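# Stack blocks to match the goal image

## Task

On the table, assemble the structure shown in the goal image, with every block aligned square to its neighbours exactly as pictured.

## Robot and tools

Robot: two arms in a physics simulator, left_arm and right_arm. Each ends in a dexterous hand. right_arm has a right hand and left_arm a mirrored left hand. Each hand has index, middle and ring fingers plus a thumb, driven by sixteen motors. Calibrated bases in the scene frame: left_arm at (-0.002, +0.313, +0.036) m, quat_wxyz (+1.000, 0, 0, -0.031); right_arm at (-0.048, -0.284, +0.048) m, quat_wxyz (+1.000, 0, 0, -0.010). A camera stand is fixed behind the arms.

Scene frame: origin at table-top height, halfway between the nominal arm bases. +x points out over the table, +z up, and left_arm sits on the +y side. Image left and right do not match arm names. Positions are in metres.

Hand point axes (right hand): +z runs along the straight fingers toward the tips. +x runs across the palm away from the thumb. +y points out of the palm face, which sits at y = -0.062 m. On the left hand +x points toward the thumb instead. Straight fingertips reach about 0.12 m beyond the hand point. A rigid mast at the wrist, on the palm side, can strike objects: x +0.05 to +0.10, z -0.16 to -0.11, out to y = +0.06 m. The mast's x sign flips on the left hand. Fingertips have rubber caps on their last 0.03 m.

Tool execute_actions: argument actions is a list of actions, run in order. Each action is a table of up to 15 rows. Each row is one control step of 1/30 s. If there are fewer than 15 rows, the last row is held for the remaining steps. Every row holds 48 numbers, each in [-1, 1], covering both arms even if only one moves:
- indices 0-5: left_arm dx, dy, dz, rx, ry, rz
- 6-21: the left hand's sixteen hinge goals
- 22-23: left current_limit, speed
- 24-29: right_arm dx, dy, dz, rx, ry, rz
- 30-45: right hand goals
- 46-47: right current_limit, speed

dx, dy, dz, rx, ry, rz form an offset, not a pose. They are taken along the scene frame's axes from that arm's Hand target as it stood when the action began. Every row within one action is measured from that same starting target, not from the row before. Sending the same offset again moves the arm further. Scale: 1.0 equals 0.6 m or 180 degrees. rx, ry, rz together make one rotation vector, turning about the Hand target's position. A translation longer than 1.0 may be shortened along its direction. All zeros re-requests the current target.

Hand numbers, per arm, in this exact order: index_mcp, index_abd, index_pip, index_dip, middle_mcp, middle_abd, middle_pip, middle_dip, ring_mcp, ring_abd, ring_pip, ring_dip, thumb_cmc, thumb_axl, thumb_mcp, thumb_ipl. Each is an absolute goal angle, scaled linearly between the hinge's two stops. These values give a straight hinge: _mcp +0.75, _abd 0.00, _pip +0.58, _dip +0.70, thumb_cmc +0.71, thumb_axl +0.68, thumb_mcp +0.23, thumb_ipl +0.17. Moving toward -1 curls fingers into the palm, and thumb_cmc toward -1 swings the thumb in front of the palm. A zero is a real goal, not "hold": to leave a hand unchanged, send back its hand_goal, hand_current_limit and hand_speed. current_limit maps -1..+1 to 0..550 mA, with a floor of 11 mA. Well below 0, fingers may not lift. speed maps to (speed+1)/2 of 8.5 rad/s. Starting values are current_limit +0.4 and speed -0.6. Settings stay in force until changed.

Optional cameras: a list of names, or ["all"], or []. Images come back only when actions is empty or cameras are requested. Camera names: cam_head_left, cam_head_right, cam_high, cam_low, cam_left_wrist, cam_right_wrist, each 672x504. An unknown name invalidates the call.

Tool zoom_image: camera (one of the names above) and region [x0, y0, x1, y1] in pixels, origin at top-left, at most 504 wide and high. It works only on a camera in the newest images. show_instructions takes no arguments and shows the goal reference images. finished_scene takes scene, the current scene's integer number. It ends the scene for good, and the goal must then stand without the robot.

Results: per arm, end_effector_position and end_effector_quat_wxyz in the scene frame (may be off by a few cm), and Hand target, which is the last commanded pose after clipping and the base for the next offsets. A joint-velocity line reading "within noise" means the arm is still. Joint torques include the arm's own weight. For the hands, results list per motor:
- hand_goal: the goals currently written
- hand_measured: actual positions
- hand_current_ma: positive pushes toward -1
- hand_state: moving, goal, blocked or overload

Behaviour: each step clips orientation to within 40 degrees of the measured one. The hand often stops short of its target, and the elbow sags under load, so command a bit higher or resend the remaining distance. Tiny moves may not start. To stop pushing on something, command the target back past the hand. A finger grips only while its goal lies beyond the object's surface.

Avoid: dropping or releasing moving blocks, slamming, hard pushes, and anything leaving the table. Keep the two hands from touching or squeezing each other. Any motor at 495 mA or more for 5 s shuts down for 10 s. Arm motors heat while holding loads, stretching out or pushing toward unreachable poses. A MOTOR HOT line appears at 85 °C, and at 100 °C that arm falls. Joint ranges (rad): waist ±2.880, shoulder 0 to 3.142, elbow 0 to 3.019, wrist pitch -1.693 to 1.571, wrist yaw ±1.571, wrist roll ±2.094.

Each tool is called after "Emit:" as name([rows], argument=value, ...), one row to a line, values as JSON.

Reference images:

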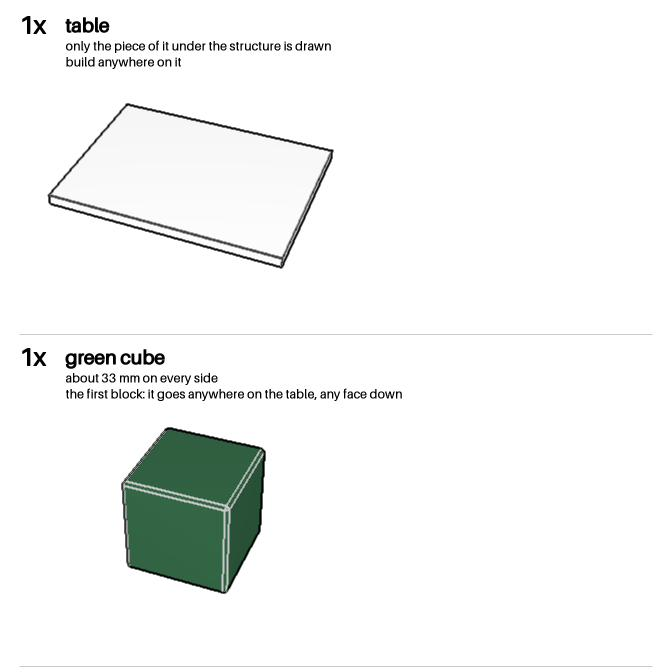

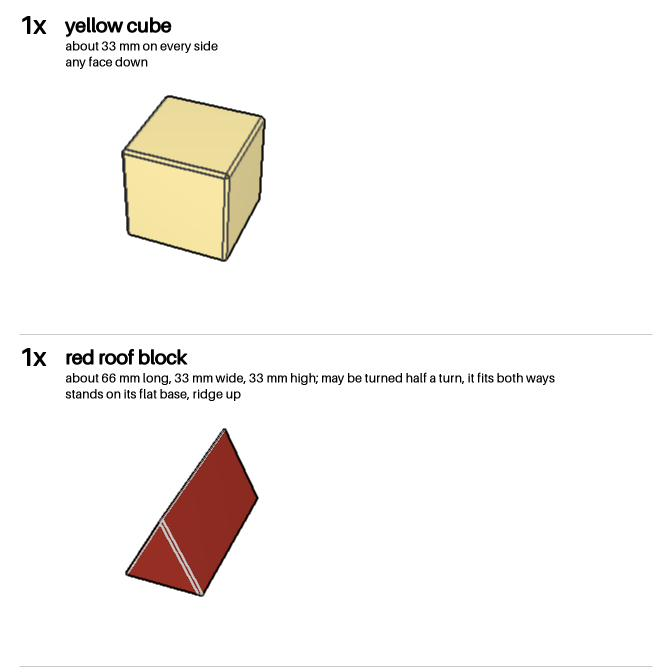

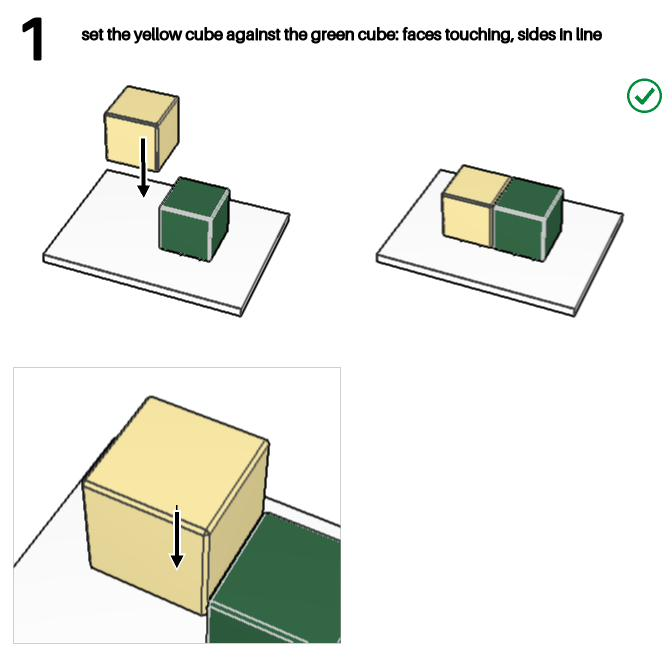

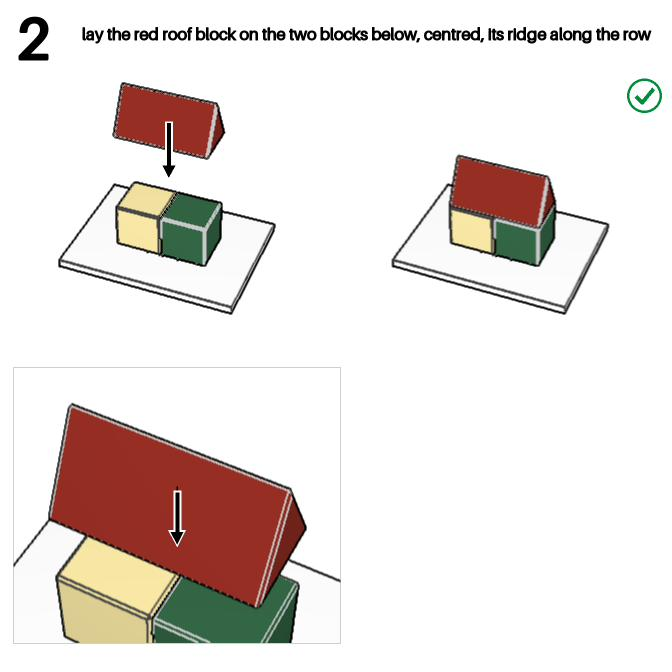

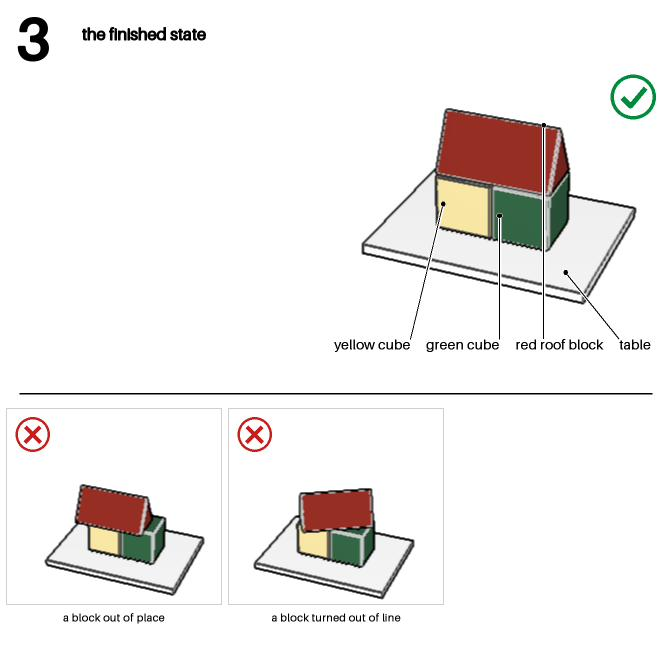

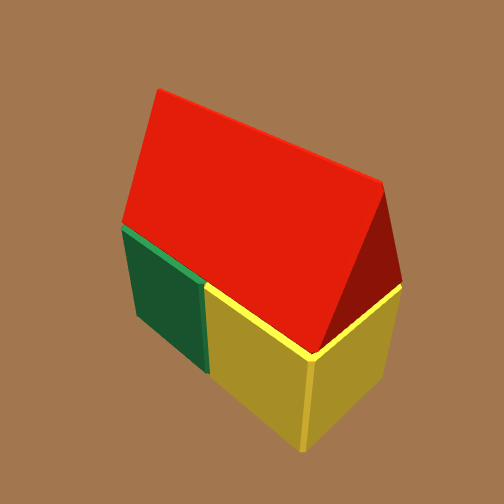

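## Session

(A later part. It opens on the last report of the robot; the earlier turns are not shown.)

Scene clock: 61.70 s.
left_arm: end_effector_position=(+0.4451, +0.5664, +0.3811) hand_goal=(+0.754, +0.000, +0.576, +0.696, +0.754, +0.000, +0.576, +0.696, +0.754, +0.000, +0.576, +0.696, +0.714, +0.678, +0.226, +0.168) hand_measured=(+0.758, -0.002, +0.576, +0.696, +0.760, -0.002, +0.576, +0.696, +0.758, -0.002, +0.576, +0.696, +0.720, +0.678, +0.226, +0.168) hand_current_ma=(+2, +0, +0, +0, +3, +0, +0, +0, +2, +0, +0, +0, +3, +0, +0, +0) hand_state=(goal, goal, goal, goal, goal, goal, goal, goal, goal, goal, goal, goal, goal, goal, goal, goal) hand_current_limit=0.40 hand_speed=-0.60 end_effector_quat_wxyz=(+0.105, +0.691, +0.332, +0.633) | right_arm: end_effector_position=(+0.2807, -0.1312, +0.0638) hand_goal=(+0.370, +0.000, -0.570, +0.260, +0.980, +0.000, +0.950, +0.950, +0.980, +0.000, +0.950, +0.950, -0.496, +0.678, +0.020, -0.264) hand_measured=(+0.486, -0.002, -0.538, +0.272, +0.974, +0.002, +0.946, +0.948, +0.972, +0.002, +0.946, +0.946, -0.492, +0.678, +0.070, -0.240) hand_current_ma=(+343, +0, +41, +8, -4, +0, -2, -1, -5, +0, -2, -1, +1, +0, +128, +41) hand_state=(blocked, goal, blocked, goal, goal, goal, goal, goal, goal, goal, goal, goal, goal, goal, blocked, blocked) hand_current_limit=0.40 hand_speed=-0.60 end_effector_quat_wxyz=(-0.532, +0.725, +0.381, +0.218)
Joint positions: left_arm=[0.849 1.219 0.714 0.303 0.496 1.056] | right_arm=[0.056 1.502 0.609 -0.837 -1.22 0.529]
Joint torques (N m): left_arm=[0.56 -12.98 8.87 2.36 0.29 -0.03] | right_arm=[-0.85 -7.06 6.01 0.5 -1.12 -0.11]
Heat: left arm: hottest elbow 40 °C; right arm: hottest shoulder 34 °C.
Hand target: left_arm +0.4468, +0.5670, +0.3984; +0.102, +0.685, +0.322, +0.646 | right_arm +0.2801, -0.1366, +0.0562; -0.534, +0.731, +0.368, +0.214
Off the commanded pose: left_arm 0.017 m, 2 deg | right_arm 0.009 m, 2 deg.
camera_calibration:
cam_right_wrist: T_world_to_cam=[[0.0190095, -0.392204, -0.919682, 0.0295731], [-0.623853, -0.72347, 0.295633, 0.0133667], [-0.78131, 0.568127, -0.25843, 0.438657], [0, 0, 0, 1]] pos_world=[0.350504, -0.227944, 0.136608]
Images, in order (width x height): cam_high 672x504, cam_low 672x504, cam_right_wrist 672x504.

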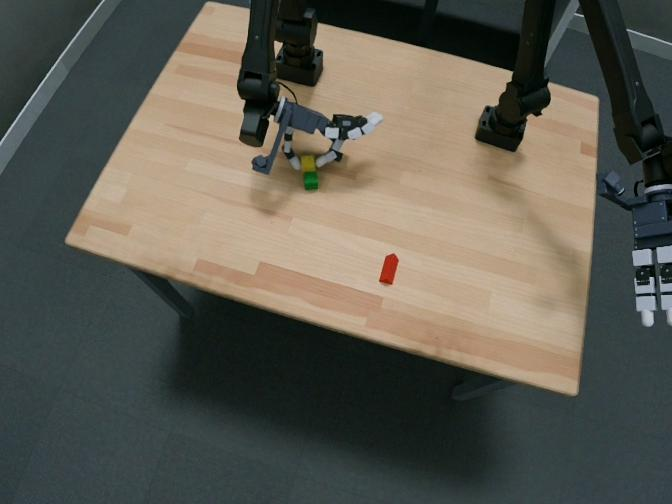

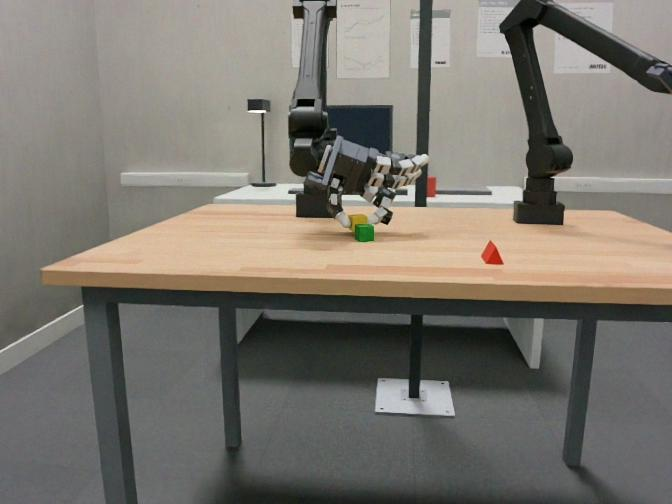

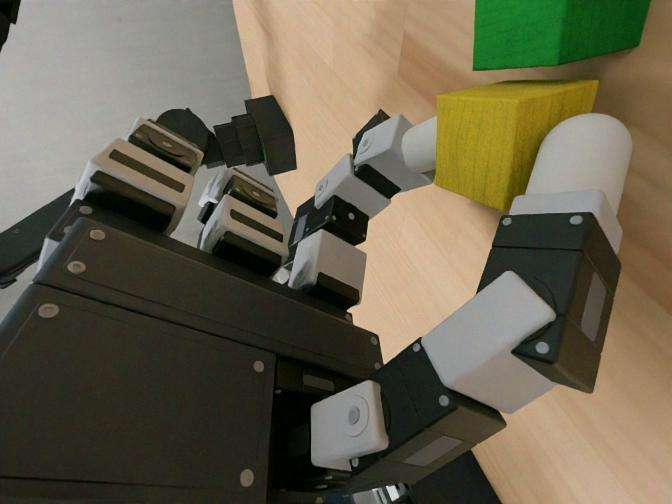

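Emit:
execute_actions([
  [[0,0,0,0,0,0,0.754,0,0.576,0.696,0.754,0,0.576,0.696,0.754,0,0.576,0.696,0.714,0.678,0.226,0.168,0.4,-0.6,0,0,-0.02,0,0,0,0.37,0,-0.57,0.26,0.98,0,0.95,0.95,0.98,0,0.95,0.95,-0.497,0.677,0.02,-0.265,0.4,-0.6]],
], cameras=["cam_low","cam_high","cam_right_wrist"])

Emit:
zoom_image(camera="cam_low", region=[340, 190, 400, 250])

Emit:
zoom_image(camera="cam_high", region=[280, 140, 340, 200])

Emit:
zoom_image(camera="cam_right_wrist", region=[400, 0, 672, 220])

Scene clock: 63.30 s.
left_arm: end_effector_position=(+0.4451, +0.5664, +0.3811) hand_goal=(+0.754, +0.000, +0.576, +0.696, +0.754, +0.000, +0.576, +0.696, +0.754, +0.000, +0.576, +0.696, +0.714, +0.678, +0.226, +0.168) hand_measured=(+0.758, -0.002, +0.576, +0.696, +0.760, -0.002, +0.576, +0.696, +0.758, -0.002, +0.576, +0.696, +0.720, +0.678, +0.226, +0.168) hand_current_ma=(+2, +0, +0, +0, +3, +0, +0, +0, +2, +0, +0, +0, +3, +0, +0, +0) hand_state=(goal, goal, goal, goal, goal, goal, goal, goal, goal, goal, goal, goal, goal, goal, goal, goal) hand_current_limit=0.40 hand_speed=-0.60 end_effector_quat_wxyz=(+0.105, +0.691, +0.332, +0.633) | right_arm: end_effector_position=(+0.2815, -0.1312, +0.0524) hand_goal=(+0.370, +0.000, -0.570, +0.260, +0.980, +0.000, +0.950, +0.950, +0.980, +0.000, +0.950, +0.950, -0.496, +0.678, +0.020, -0.264) hand_measured=(+0.486, -0.002, -0.538, +0.272, +0.974, +0.002, +0.946, +0.948, +0.972, +0.002, +0.946, +0.946, -0.492, +0.678, +0.070, -0.240) hand_current_ma=(+343, +0, +41, +8, -4, +0, -2, -1, -5, +0, -2, -1, +1, +0, +128, +41) hand_state=(blocked, goal, blocked, goal, goal, goal, goal, goal, goal, goal, goal, goal, goal, goal, blocked, blocked) hand_current_limit=0.40 hand_speed=-0.60 end_effector_quat_wxyz=(-0.531, +0.724, +0.381, +0.219)
Joint positions: left_arm=[0.849 1.219 0.714 0.303 0.496 1.056] | right_arm=[0.056 1.536 0.602 -0.793 -1.22 0.53]
Joint torques (N m): left_arm=[0.62 -12.98 8.87 2.35 0.28 -0.03] | right_arm=[-0.73 -6.77 5.61 0.54 -1.13 -0.11]
Heat: left arm: hottest elbow 41 °C; right arm: hottest shoulder 34 °C.
Hand target: left_arm +0.4468, +0.5670, +0.3984; +0.102, +0.685, +0.322, +0.646 | right_arm +0.2800, -0.1366, +0.0442; -0.534, +0.731, +0.368, +0.214
Off the commanded pose: left_arm 0.017 m, 2 deg | right_arm 0.010 m, 2 deg.
camera_calibration:
cam_right_wrist: T_world_to_cam=[[0.0207458, -0.392188, -0.919651, 0.0186535], [-0.624519, -0.723395, 0.294406, 0.0175163], [-0.780734, 0.568232, -0.259937, 0.43632], [0, 0, 0, 1]] pos_world=[0.351202, -0.227944, 0.125413]
Images, in order (width x height): cam_high 672x504, cam_low 672x504, cam_right_wrist 672x504.

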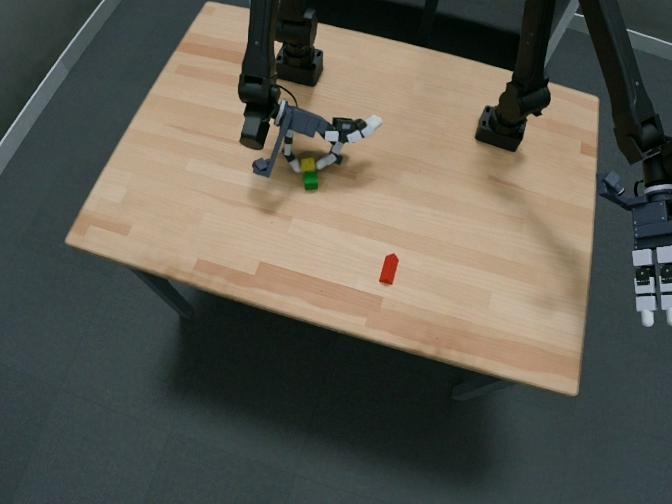

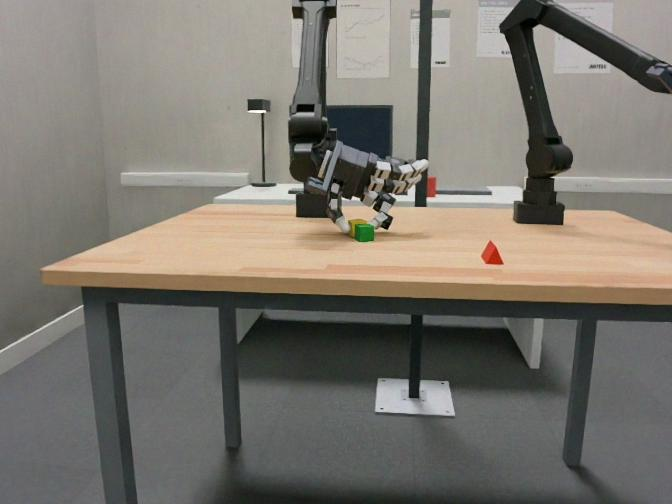

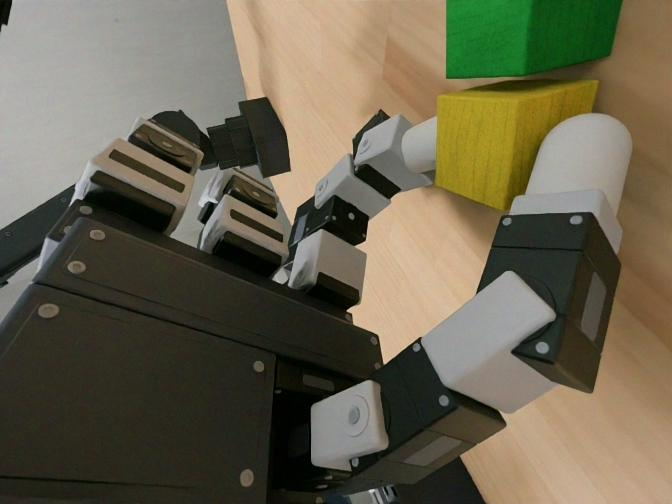

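Scaled by 8.400 from the camera's 672x504 image, which has a finer 960x720 frame.

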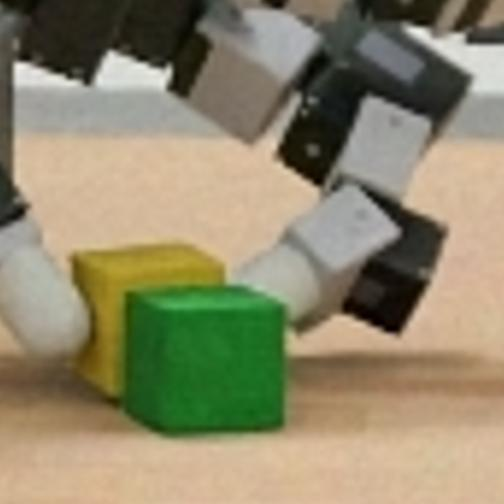

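Scaled by 8.400 from the camera's 672x504 image, which has a finer 960x720 frame.

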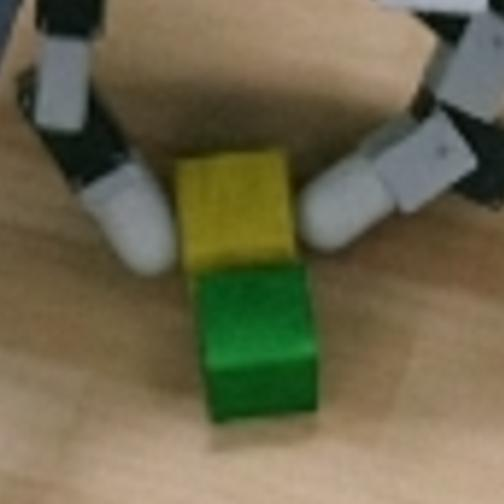

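Scaled by 1.853 from the camera's 672x504 image, which has a finer 960x720 frame.

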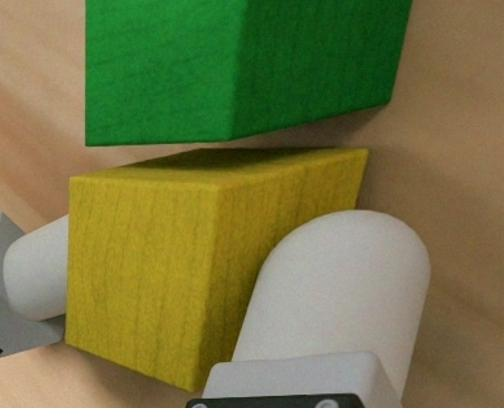

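Emit:
execute_actions([
  [[0,0,0,0,0,0,0.754,0,0.576,0.696,0.754,0,0.576,0.696,0.754,0,0.576,0.696,0.714,0.678,0.226,0.168,0.4,-0.6,0.0167,0.009,-0.002,0,0,-0.005,0.37,0,-0.57,0.26,0.98,0,0.95,0.95,0.98,0,0.95,0.95,-0.497,0.677,0.02,-0.265,0.4,-0.6]],
], cameras=["cam_low","cam_high","cam_right_wrist"])

Emit:
zoom_image(camera="cam_low", region=[340, 190, 400, 250])

Emit:
zoom_image(camera="cam_high", region=[280, 140, 340, 200])

Emit:
zoom_image(camera="cam_right_wrist", region=[400, 0, 672, 220])

Scene clock: 65.90 s.
left_arm: end_effector_position=(+0.4451, +0.5664, +0.3811) hand_goal=(+0.754, +0.000, +0.576, +0.696, +0.754, +0.000, +0.576, +0.696, +0.754, +0.000, +0.576, +0.696, +0.714, +0.678, +0.226, +0.168) hand_measured=(+0.758, -0.002, +0.576, +0.696, +0.760, -0.002, +0.576, +0.696, +0.758, -0.002, +0.576, +0.696, +0.720, +0.678, +0.226, +0.168) hand_current_ma=(+2, +0, +0, +0, +3, +0, +0, +0, +2, +0, +0, +0, +3, +0, +0, +0) hand_state=(goal, goal, goal, goal, goal, goal, goal, goal, goal, goal, goal, goal, goal, goal, goal, goal) hand_current_limit=0.40 hand_speed=-0.60 end_effector_quat_wxyz=(+0.105, +0.691, +0.332, +0.633) | right_arm: end_effector_position=(+0.2919, -0.1322, +0.0490) hand_goal=(+0.370, +0.000, -0.570, +0.260, +0.980, +0.000, +0.950, +0.950, +0.980, +0.000, +0.950, +0.950, -0.496, +0.678, +0.020, -0.264) hand_measured=(+0.486, -0.002, -0.538, +0.272, +0.974, +0.002, +0.946, +0.948, +0.972, +0.002, +0.946, +0.946, -0.492, +0.678, +0.070, -0.240) hand_current_ma=(+343, +0, +41, +8, -4, +0, -2, -1, -5, +0, -2, -1, +1, +0, +128, +41) hand_state=(blocked, goal, blocked, goal, goal, goal, goal, goal, goal, goal, goal, goal, goal, goal, blocked, blocked) hand_current_limit=0.40 hand_speed=-0.60 end_effector_quat_wxyz=(-0.529, +0.731, +0.367, +0.225)
Joint positions: left_arm=[0.849 1.219 0.714 0.303 0.496 1.056] | right_arm=[0.056 1.544 0.602 -0.702 -1.223 0.625]
Joint torques (N m): left_arm=[0.56 -12.98 8.87 2.36 0.29 -0.04] | right_arm=[0.26 -7.71 6 0.75 -1.16 -0.09]
Heat: left arm: hottest elbow 41 °C; right arm: hottest shoulder 34 °C.
Hand target: left_arm +0.4468, +0.5670, +0.3984; +0.102, +0.685, +0.322, +0.646 | right_arm +0.2901, -0.1312, +0.0431; -0.532, +0.734, +0.362, +0.219
Off the commanded pose: left_arm 0.017 m, 2 deg | right_arm 0.006 m, 1 deg.
camera_calibration:
cam_right_wrist: T_world_to_cam=[[0.00118341, -0.392662, -0.919682, 0.0205185], [-0.645801, -0.702483, 0.299097, 0.0330585], [-0.763505, 0.593578, -0.254413, 0.442243], [0, 0, 0, 1]] pos_world=[0.358979, -0.231226, 0.121495]
Images, in order (width x height): cam_high 672x504, cam_low 672x504, cam_right_wrist 672x504.

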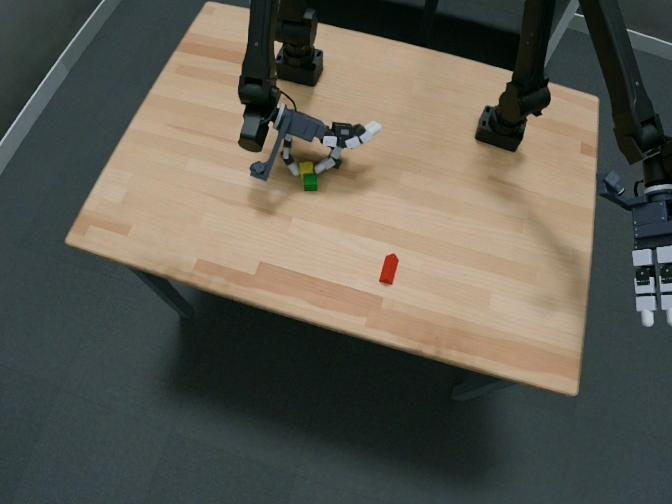

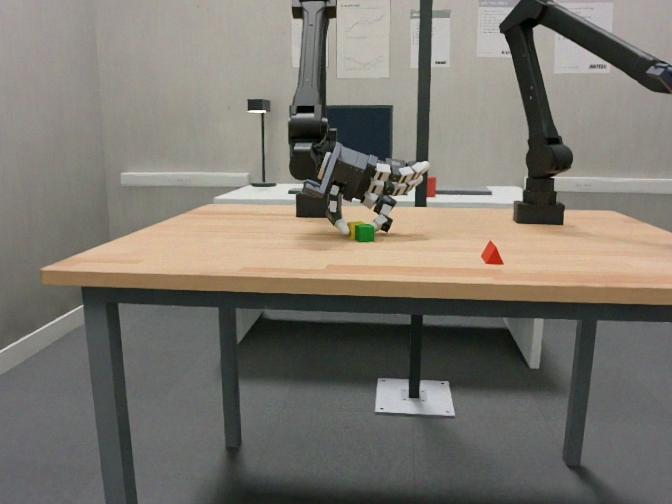

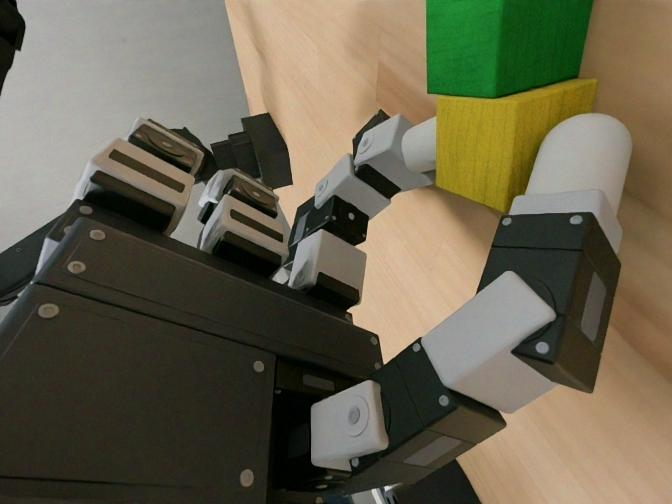

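Scaled by 8.400 from the camera's 672x504 image, which has a finer 960x720 frame.

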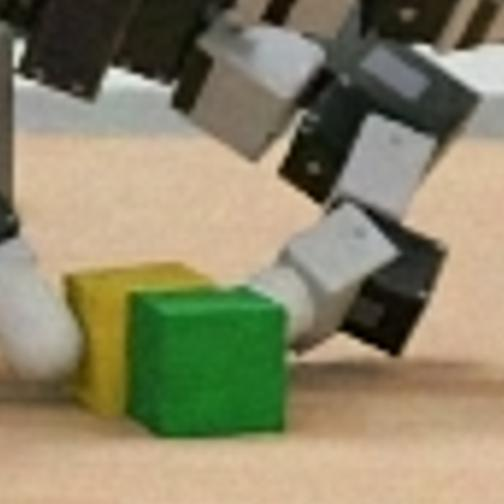

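Scaled by 8.400 from the camera's 672x504 image, which has a finer 960x720 frame.

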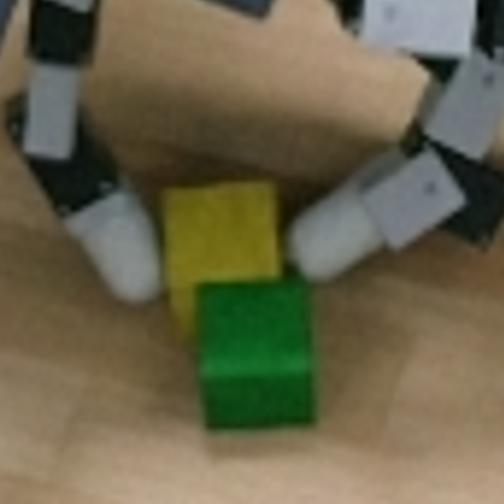

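Scaled by 1.853 from the camera's 672x504 image, which has a finer 960x720 frame.

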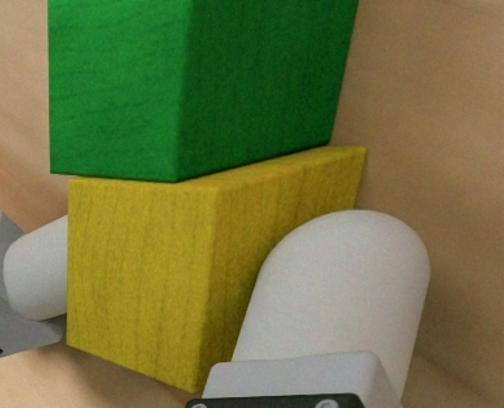

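Emit:
execute_actions([
  [[0,0,0,0,0,0,0.754,0,0.576,0.696,0.754,0,0.576,0.696,0.754,0,0.576,0.696,0.714,0.678,0.226,0.168,0.4,-0.6,0,0,0,0,0,0,0.48,0,-0.55,0.26,0.98,0,0.95,0.95,0.98,0,0.95,0.95,-0.497,0.677,0.06,-0.25,0.4,-0.6]],
  [[0,0,0,0,0,0,0.754,0,0.576,0.696,0.754,0,0.576,0.696,0.754,0,0.576,0.696,0.714,0.678,0.226,0.168,0.4,-0.6,0,0,0,0,0,0,0.6,0,-0.6,0.26,0.98,0,0.95,0.95,0.98,0,0.95,0.95,-0.497,0.677,0.1,-0.22,0.4,-0.6]],
  [[0,0,0,0,0,0,0.754,0,0.576,0.696,0.754,0,0.576,0.696,0.754,0,0.576,0.696,0.714,0.678,0.226,0.168,0.4,-0.6,0,0,0,0,0,0,0.8,0,-0.69,0.26,0.98,0,0.95,0.95,0.98,0,0.95,0.95,-0.497,0.677,0.15,-0.19,0.4,-0.6]],
  [[0,0,0,0,0,0,0.754,0,0.576,0.696,0.754,0,0.576,0.696,0.754,0,0.576,0.696,0.714,0.678,0.226,0.168,0.4,-0.6,0.025,0.011,0.005,0,0,0,0.83,0,-0.7,0.26,0.98,0,0.95,0.95,0.98,0,0.95,0.95,-0.497,0.677,0.15,-0.19,0.4,-0.6]],
], cameras=["cam_low","cam_high","cam_right_wrist"])

Emit:
zoom_image(camera="cam_low", region=[340, 190, 400, 250])

Emit:
zoom_image(camera="cam_high", region=[280, 140, 340, 200])

Emit:
zoom_image(camera="cam_right_wrist", region=[400, 0, 672, 220])

Scene clock: 70.73 s.
left_arm: end_effector_position=(+0.4451, +0.5664, +0.3811) hand_goal=(+0.754, +0.000, +0.576, +0.696, +0.754, +0.000, +0.576, +0.696, +0.754, +0.000, +0.576, +0.696, +0.714, +0.678, +0.226, +0.168) hand_measured=(+0.758, -0.002, +0.576, +0.696, +0.760, -0.002, +0.576, +0.696, +0.758, -0.002, +0.576, +0.696, +0.720, +0.678, +0.226, +0.168) hand_current_ma=(+2, +0, +0, +0, +3, +0, +0, +0, +2, +0, +0, +0, +3, +0, +0, +0) hand_state=(goal, goal, goal, goal, goal, goal, goal, goal, goal, goal, goal, goal, goal, goal, goal, goal) hand_current_limit=0.40 hand_speed=-0.60 end_effector_quat_wxyz=(+0.105, +0.691, +0.332, +0.633) | right_arm: end_effector_position=(+0.2933, -0.1312, +0.0456) hand_goal=(+0.830, +0.000, -0.700, +0.260, +0.980, +0.000, +0.950, +0.950, +0.980, +0.000, +0.950, +0.950, -0.496, +0.678, +0.150, -0.190) hand_measured=(+0.816, -0.002, -0.696, +0.264, +0.974, +0.002, +0.946, +0.948, +0.972, +0.002, +0.946, +0.946, -0.492, +0.678, +0.146, -0.192) hand_current_ma=(-12, +0, +2, +1, -4, +0, -2, -1, -5, +0, -2, -1, +1, +0, -2, -1) hand_state=(goal, goal, goal, goal, goal, goal, goal, goal, goal, goal, goal, goal, goal, goal, goal, goal) hand_current_limit=0.40 hand_speed=-0.60 end_effector_quat_wxyz=(-0.532, +0.737, +0.355, +0.219)
Joint positions: left_arm=[0.849 1.219 0.714 0.303 0.496 1.056] | right_arm=[0.062 1.552 0.602 -0.665 -1.225 0.683]
Joint torques (N m): left_arm=[0.5 -13.04 8.87 2.36 0.29 -0.03] | right_arm=[1.61 -7.06 9.01 0.76 -1.14 -0.08]
Heat: left arm: hottest elbow 41 °C; right arm: hottest shoulder 34 °C.
Hand target: left_arm +0.4468, +0.5670, +0.3984; +0.102, +0.685, +0.322, +0.646 | right_arm +0.3051, -0.1245, +0.0460; -0.532, +0.734, +0.362, +0.219
Off the commanded pose: left_arm 0.017 m, 2 deg | right_arm 0.014 m, 1 deg.
camera_calibration:
cam_right_wrist: T_world_to_cam=[[-0.0279878, -0.393142, -0.919052, 0.0262261], [-0.647989, -0.692936, 0.31615, 0.0367968], [-0.761135, 0.604384, -0.235358, 0.441722], [0, 0, 0, 1]] pos_world=[0.360788, -0.231161, 0.116432]
Images, in order (width x height): cam_high 672x504, cam_low 672x504, cam_right_wrist 672x504.

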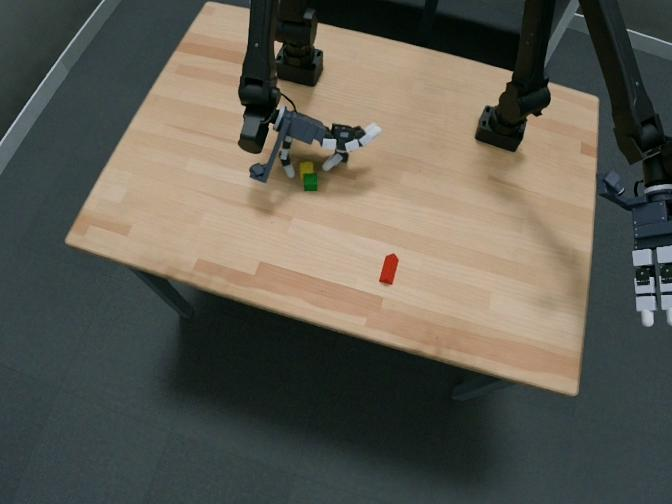

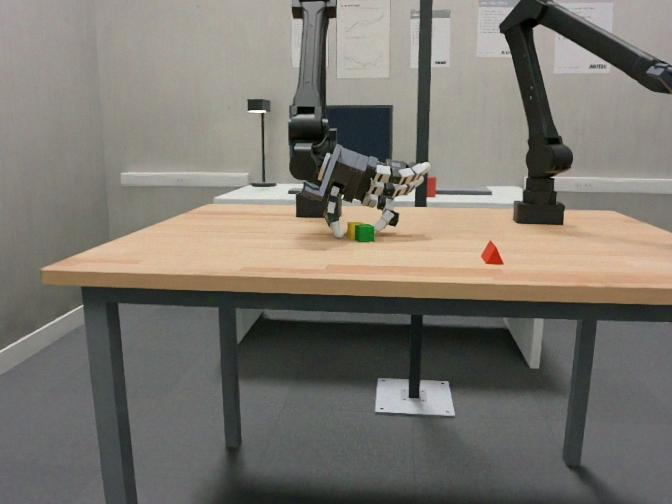

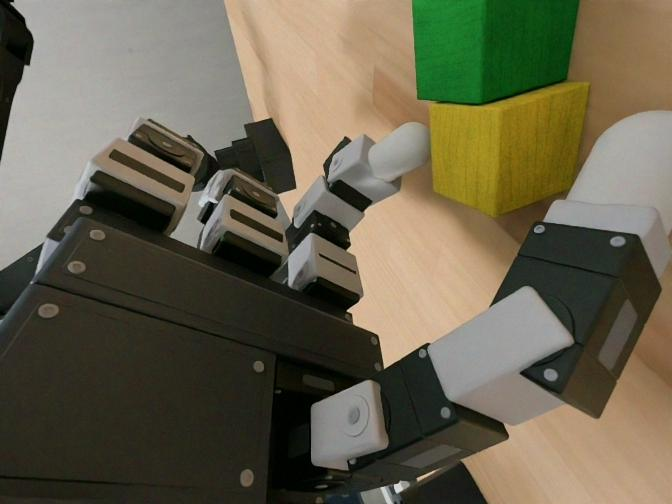

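Scaled by 8.400 from the camera's 672x504 image, which has a finer 960x720 frame.

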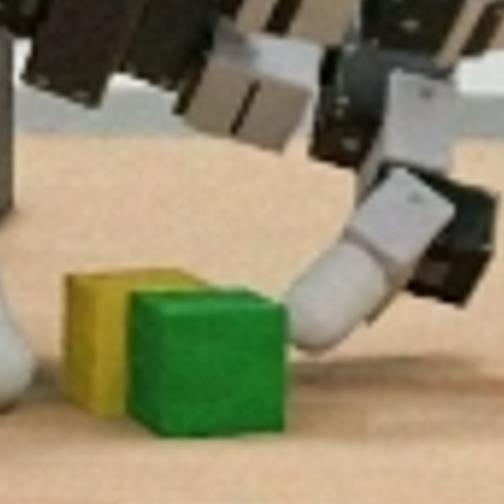

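Scaled by 8.400 from the camera's 672x504 image, which has a finer 960x720 frame.

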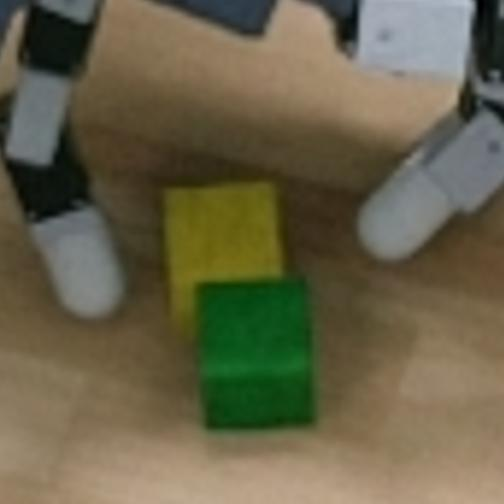

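Scaled by 1.853 from the camera's 672x504 image, which has a finer 960x720 frame.

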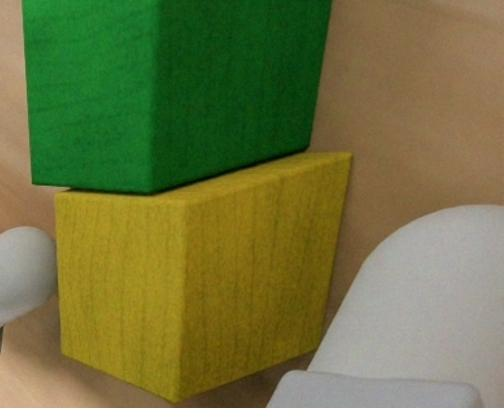

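Emit:
execute_actions([
  [[0,0,0,0,0,0,0.754,0,0.576,0.696,0.754,0,0.576,0.696,0.754,0,0.576,0.696,0.714,0.678,0.226,0.168,0.4,-0.6,0.014,0.006,0.012,0,0,0,0.83,0,-0.7,0.26,0.98,0,0.95,0.95,0.98,0,0.95,0.95,-0.497,0.677,0.15,-0.19,0.4,-0.6]],
], cameras=["cam_low","cam_high","cam_right_wrist"])

Emit:
zoom_image(camera="cam_high", region=[280, 140, 340, 200])

Scene clock: 72.33 s.
left_arm: end_effector_position=(+0.4451, +0.5664, +0.3811) hand_goal=(+0.754, +0.000, +0.576, +0.696, +0.754, +0.000, +0.576, +0.696, +0.754, +0.000, +0.576, +0.696, +0.714, +0.678, +0.226, +0.168) hand_measured=(+0.758, -0.002, +0.576, +0.696, +0.760, -0.002, +0.576, +0.696, +0.758, -0.002, +0.576, +0.696, +0.720, +0.678, +0.226, +0.168) hand_current_ma=(+2, +0, +0, +0, +3, +0, +0, +0, +2, +0, +0, +0, +3, +0, +0, +0) hand_state=(goal, goal, goal, goal, goal, goal, goal, goal, goal, goal, goal, goal, goal, goal, goal, goal) hand_current_limit=0.40 hand_speed=-0.60 end_effector_quat_wxyz=(+0.105, +0.691, +0.332, +0.633) | right_arm: end_effector_position=(+0.3036, -0.1277, +0.0517) hand_goal=(+0.830, +0.000, -0.700, +0.260, +0.980, +0.000, +0.950, +0.950, +0.980, +0.000, +0.950, +0.950, -0.496, +0.678, +0.150, -0.190) hand_measured=(+0.816, -0.002, -0.696, +0.264, +0.974, +0.002, +0.946, +0.948, +0.972, +0.002, +0.946, +0.946, -0.492, +0.678, +0.146, -0.192) hand_current_ma=(-12, +0, +2, +1, -4, +0, -2, -1, -5, +0, -2, -1, +1, +0, -2, -1) hand_state=(goal, goal, goal, goal, goal, goal, goal, goal, goal, goal, goal, goal, goal, goal, goal, goal) hand_current_limit=0.40 hand_speed=-0.60 end_effector_quat_wxyz=(-0.532, +0.737, +0.355, +0.219)
Joint positions: left_arm=[0.849 1.219 0.714 0.303 0.496 1.056] | right_arm=[0.071 1.552 0.629 -0.665 -1.225 0.713]
Joint torques (N m): left_arm=[0.56 -13.04 8.9 2.36 0.29 -0.03] | right_arm=[1.14 -7.94 8.76 0.69 -1.16 -0.08]
Heat: left arm: hottest elbow 41 °C; right arm: hottest shoulder 34 °C.
Hand target: left_arm +0.4468, +0.5670, +0.3984; +0.102, +0.685, +0.322, +0.646 | right_arm +0.3136, -0.1210, +0.0533; -0.532, +0.734, +0.362, +0.219
Off the commanded pose: left_arm 0.017 m, 2 deg | right_arm 0.012 m, 1 deg.
camera_calibration:
cam_right_wrist: T_world_to_cam=[[-0.0288873, -0.393078, -0.919051, 0.0337506], [-0.647914, -0.692771, 0.316663, 0.0439467], [-0.761166, 0.604614, -0.234669, 0.448838], [0, 0, 0, 1]] pos_world=[0.371088, -0.227662, 0.12243]
Images, in order (width x height): cam_high 672x504, cam_low 672x504, cam_right_wrist 672x504.

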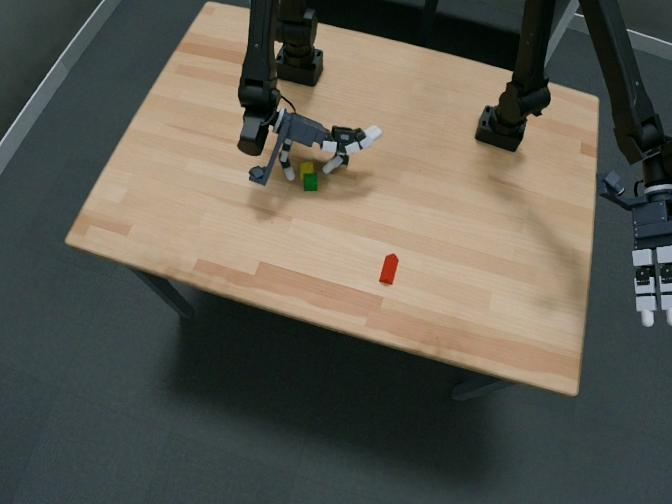

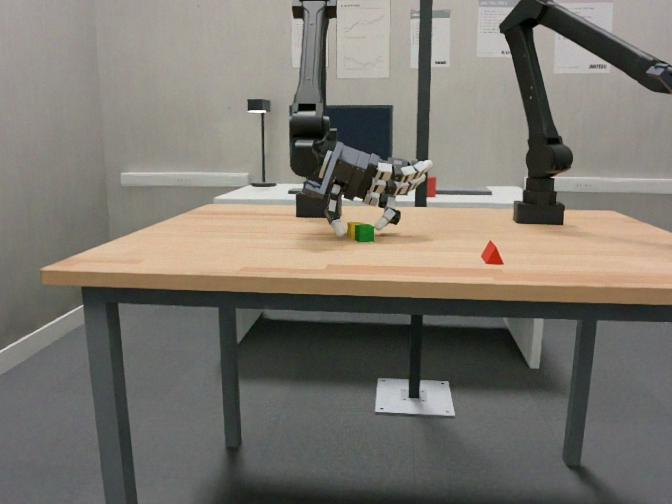

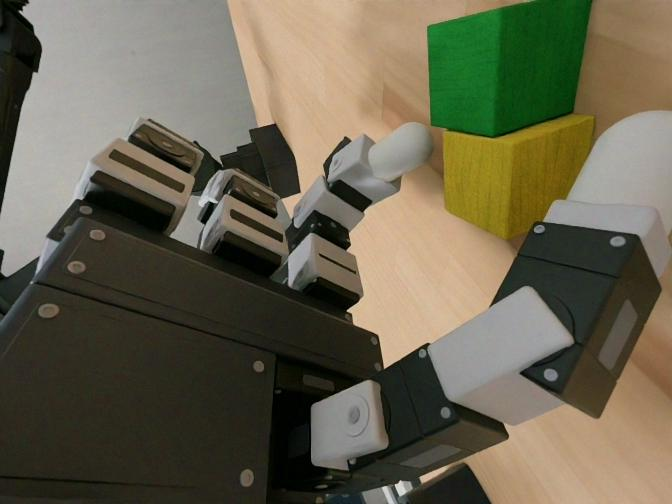

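Scaled by 8.400 from the camera's 672x504 image, which has a finer 960x720 frame.

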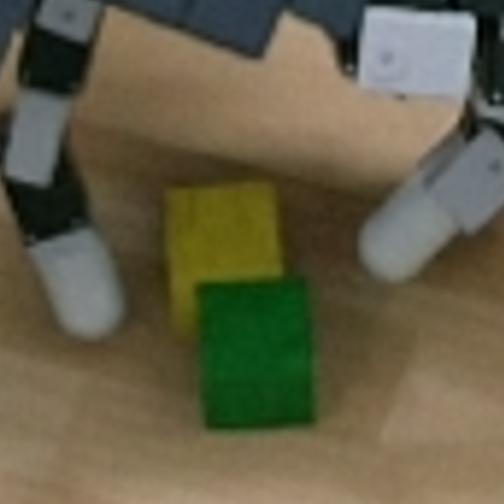

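Emit:
execute_actions([
  [[0,0,0,0,0,0,0.754,0,0.576,0.696,0.754,0,0.576,0.696,0.754,0,0.576,0.696,0.714,0.678,0.226,0.168,0.4,-0.6,0.005,0.002,0,0,0,0,0.68,0,-0.645,0.26,0.98,0,0.95,0.95,0.98,0,0.95,0.95,-0.497,0.677,0.1,-0.22,0.4,-0.6]],
  [[0,0,0,0,0,0,0.754,0,0.576,0.696,0.754,0,0.576,0.696,0.754,0,0.576,0.696,0.714,0.678,0.226,0.168,0.4,-0.6,0,0,0,0,0,0,0.58,0,-0.6,0.26,0.98,0,0.95,0.95,0.98,0,0.95,0.95,-0.497,0.677,0.065,-0.245,0.4,-0.6]],
  [[0,0,0,0,0,0,0.754,0,0.576,0.696,0.754,0,0.576,0.696,0.754,0,0.576,0.696,0.714,0.678,0.226,0.168,0.4,-0.6,0,0,0,0,0,0,0.44,0,-0.57,0.26,0.98,0,0.95,0.95,0.98,0,0.95,0.95,-0.497,0.677,0.04,-0.255,0.4,-0.6]],
], cameras=["cam_low","cam_high","cam_right_wrist"])

Emit:
zoom_image(camera="cam_high", region=[280, 140, 340, 200])

Emit:
zoom_image(camera="cam_right_wrist", region=[400, 0, 672, 220])

Scene clock: 75.90 s.
left_arm: end_effector_position=(+0.4451, +0.5664, +0.3811) hand_goal=(+0.754, +0.000, +0.576, +0.696, +0.754, +0.000, +0.576, +0.696, +0.754, +0.000, +0.576, +0.696, +0.714, +0.678, +0.226, +0.168) hand_measured=(+0.758, -0.002, +0.576, +0.696, +0.760, -0.002, +0.576, +0.696, +0.758, -0.002, +0.576, +0.696, +0.720, +0.678, +0.226, +0.168) hand_current_ma=(+2, +0, +0, +0, +3, +0, +0, +0, +2, +0, +0, +0, +3, +0, +0, +0) hand_state=(goal, goal, goal, goal, goal, goal, goal, goal, goal, goal, goal, goal, goal, goal, goal, goal) hand_current_limit=0.40 hand_speed=-0.60 end_effector_quat_wxyz=(+0.105, +0.691, +0.332, +0.633) | right_arm: end_effector_position=(+0.3052, -0.1259, +0.0529) hand_goal=(+0.440, +0.000, -0.570, +0.260, +0.980, +0.000, +0.950, +0.950, +0.980, +0.000, +0.950, +0.950, -0.496, +0.678, +0.040, -0.254) hand_measured=(+0.510, -0.002, -0.556, +0.264, +0.974, +0.002, +0.946, +0.948, +0.972, +0.002, +0.946, +0.946, -0.492, +0.678, +0.068, -0.244) hand_current_ma=(+154, +0, +11, +1, -4, +0, -2, -1, -5, +0, -2, -1, +1, +0, +49, +12) hand_state=(blocked, goal, goal, goal, goal, goal, goal, goal, goal, goal, goal, goal, goal, goal, blocked, goal) hand_current_limit=0.40 hand_speed=-0.60 end_effector_quat_wxyz=(-0.533, +0.736, +0.355, +0.219)
Joint positions: left_arm=[0.849 1.219 0.714 0.303 0.496 1.056] | right_arm=[0.076 1.552 0.633 -0.659 -1.228 0.723]
Joint torques (N m): left_arm=[0.62 -13.04 8.84 2.35 0.29 -0.04] | right_arm=[1.32 -7.65 9.28 0.94 -1.04 -0.06]
Heat: left arm: hottest elbow 41 °C; right arm: hottest shoulder 34 °C.
Hand target: left_arm +0.4468, +0.5670, +0.3984; +0.102, +0.685, +0.322, +0.646 | right_arm +0.3165, -0.1198, +0.0532; -0.532, +0.734, +0.362, +0.219
Off the commanded pose: left_arm 0.017 m, 2 deg | right_arm 0.013 m, 1 deg.
camera_calibration:
cam_right_wrist: T_world_to_cam=[[-0.0285327, -0.390713, -0.92007, 0.035818], [-0.647408, -0.694082, 0.314823, 0.0456196], [-0.761609, 0.604644, -0.233147, 0.449223], [0, 0, 0, 1]] pos_world=[0.372689, -0.225962, 0.123328]
Images, in order (width x height): cam_high 672x504, cam_low 672x504, cam_right_wrist 672x504.

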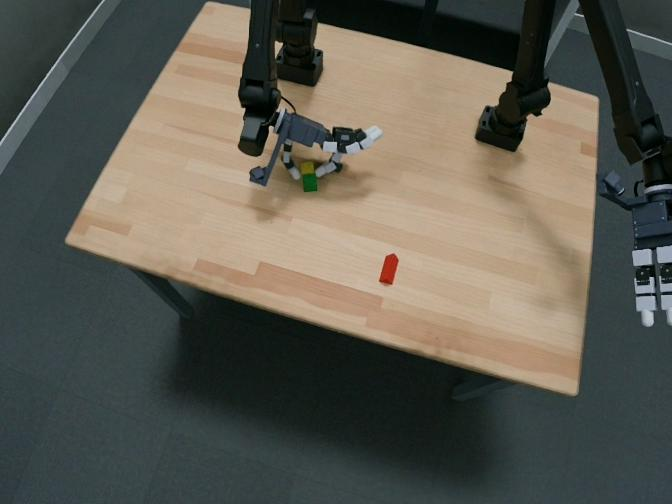

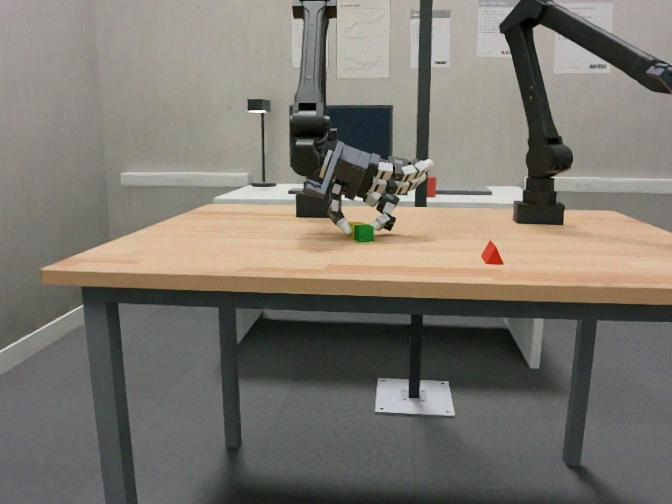

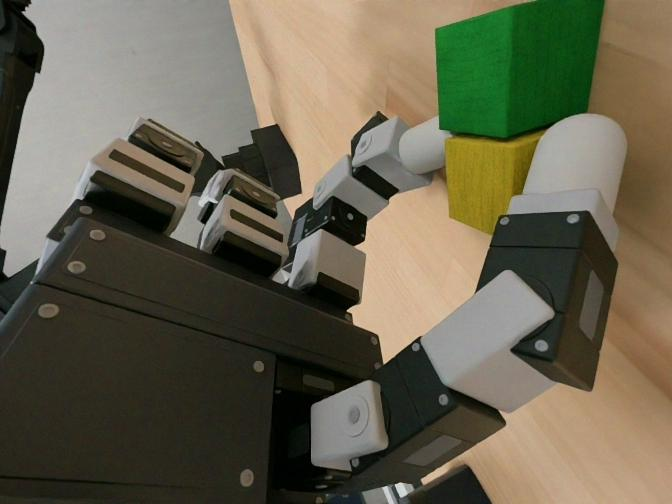

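Scaled by 8.400 from the camera's 672x504 image, which has a finer 960x720 frame.

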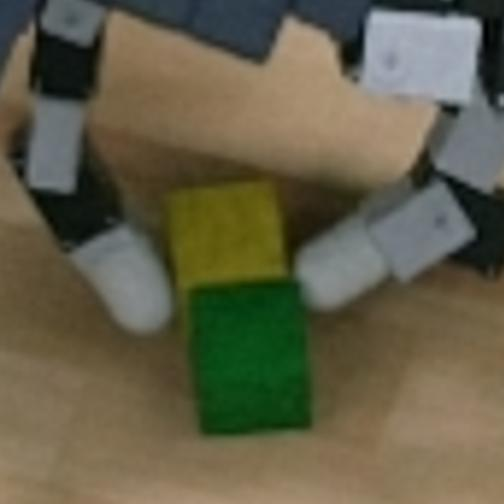

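Scaled by 1.853 from the camera's 672x504 image, which has a finer 960x720 frame.

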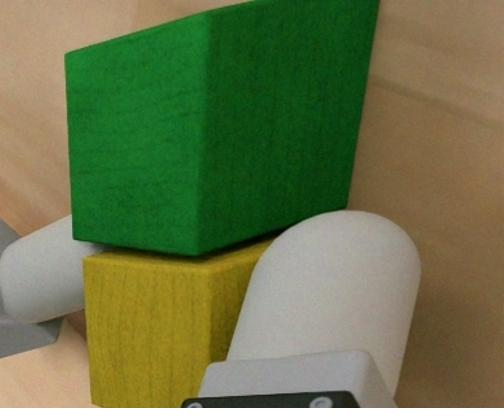

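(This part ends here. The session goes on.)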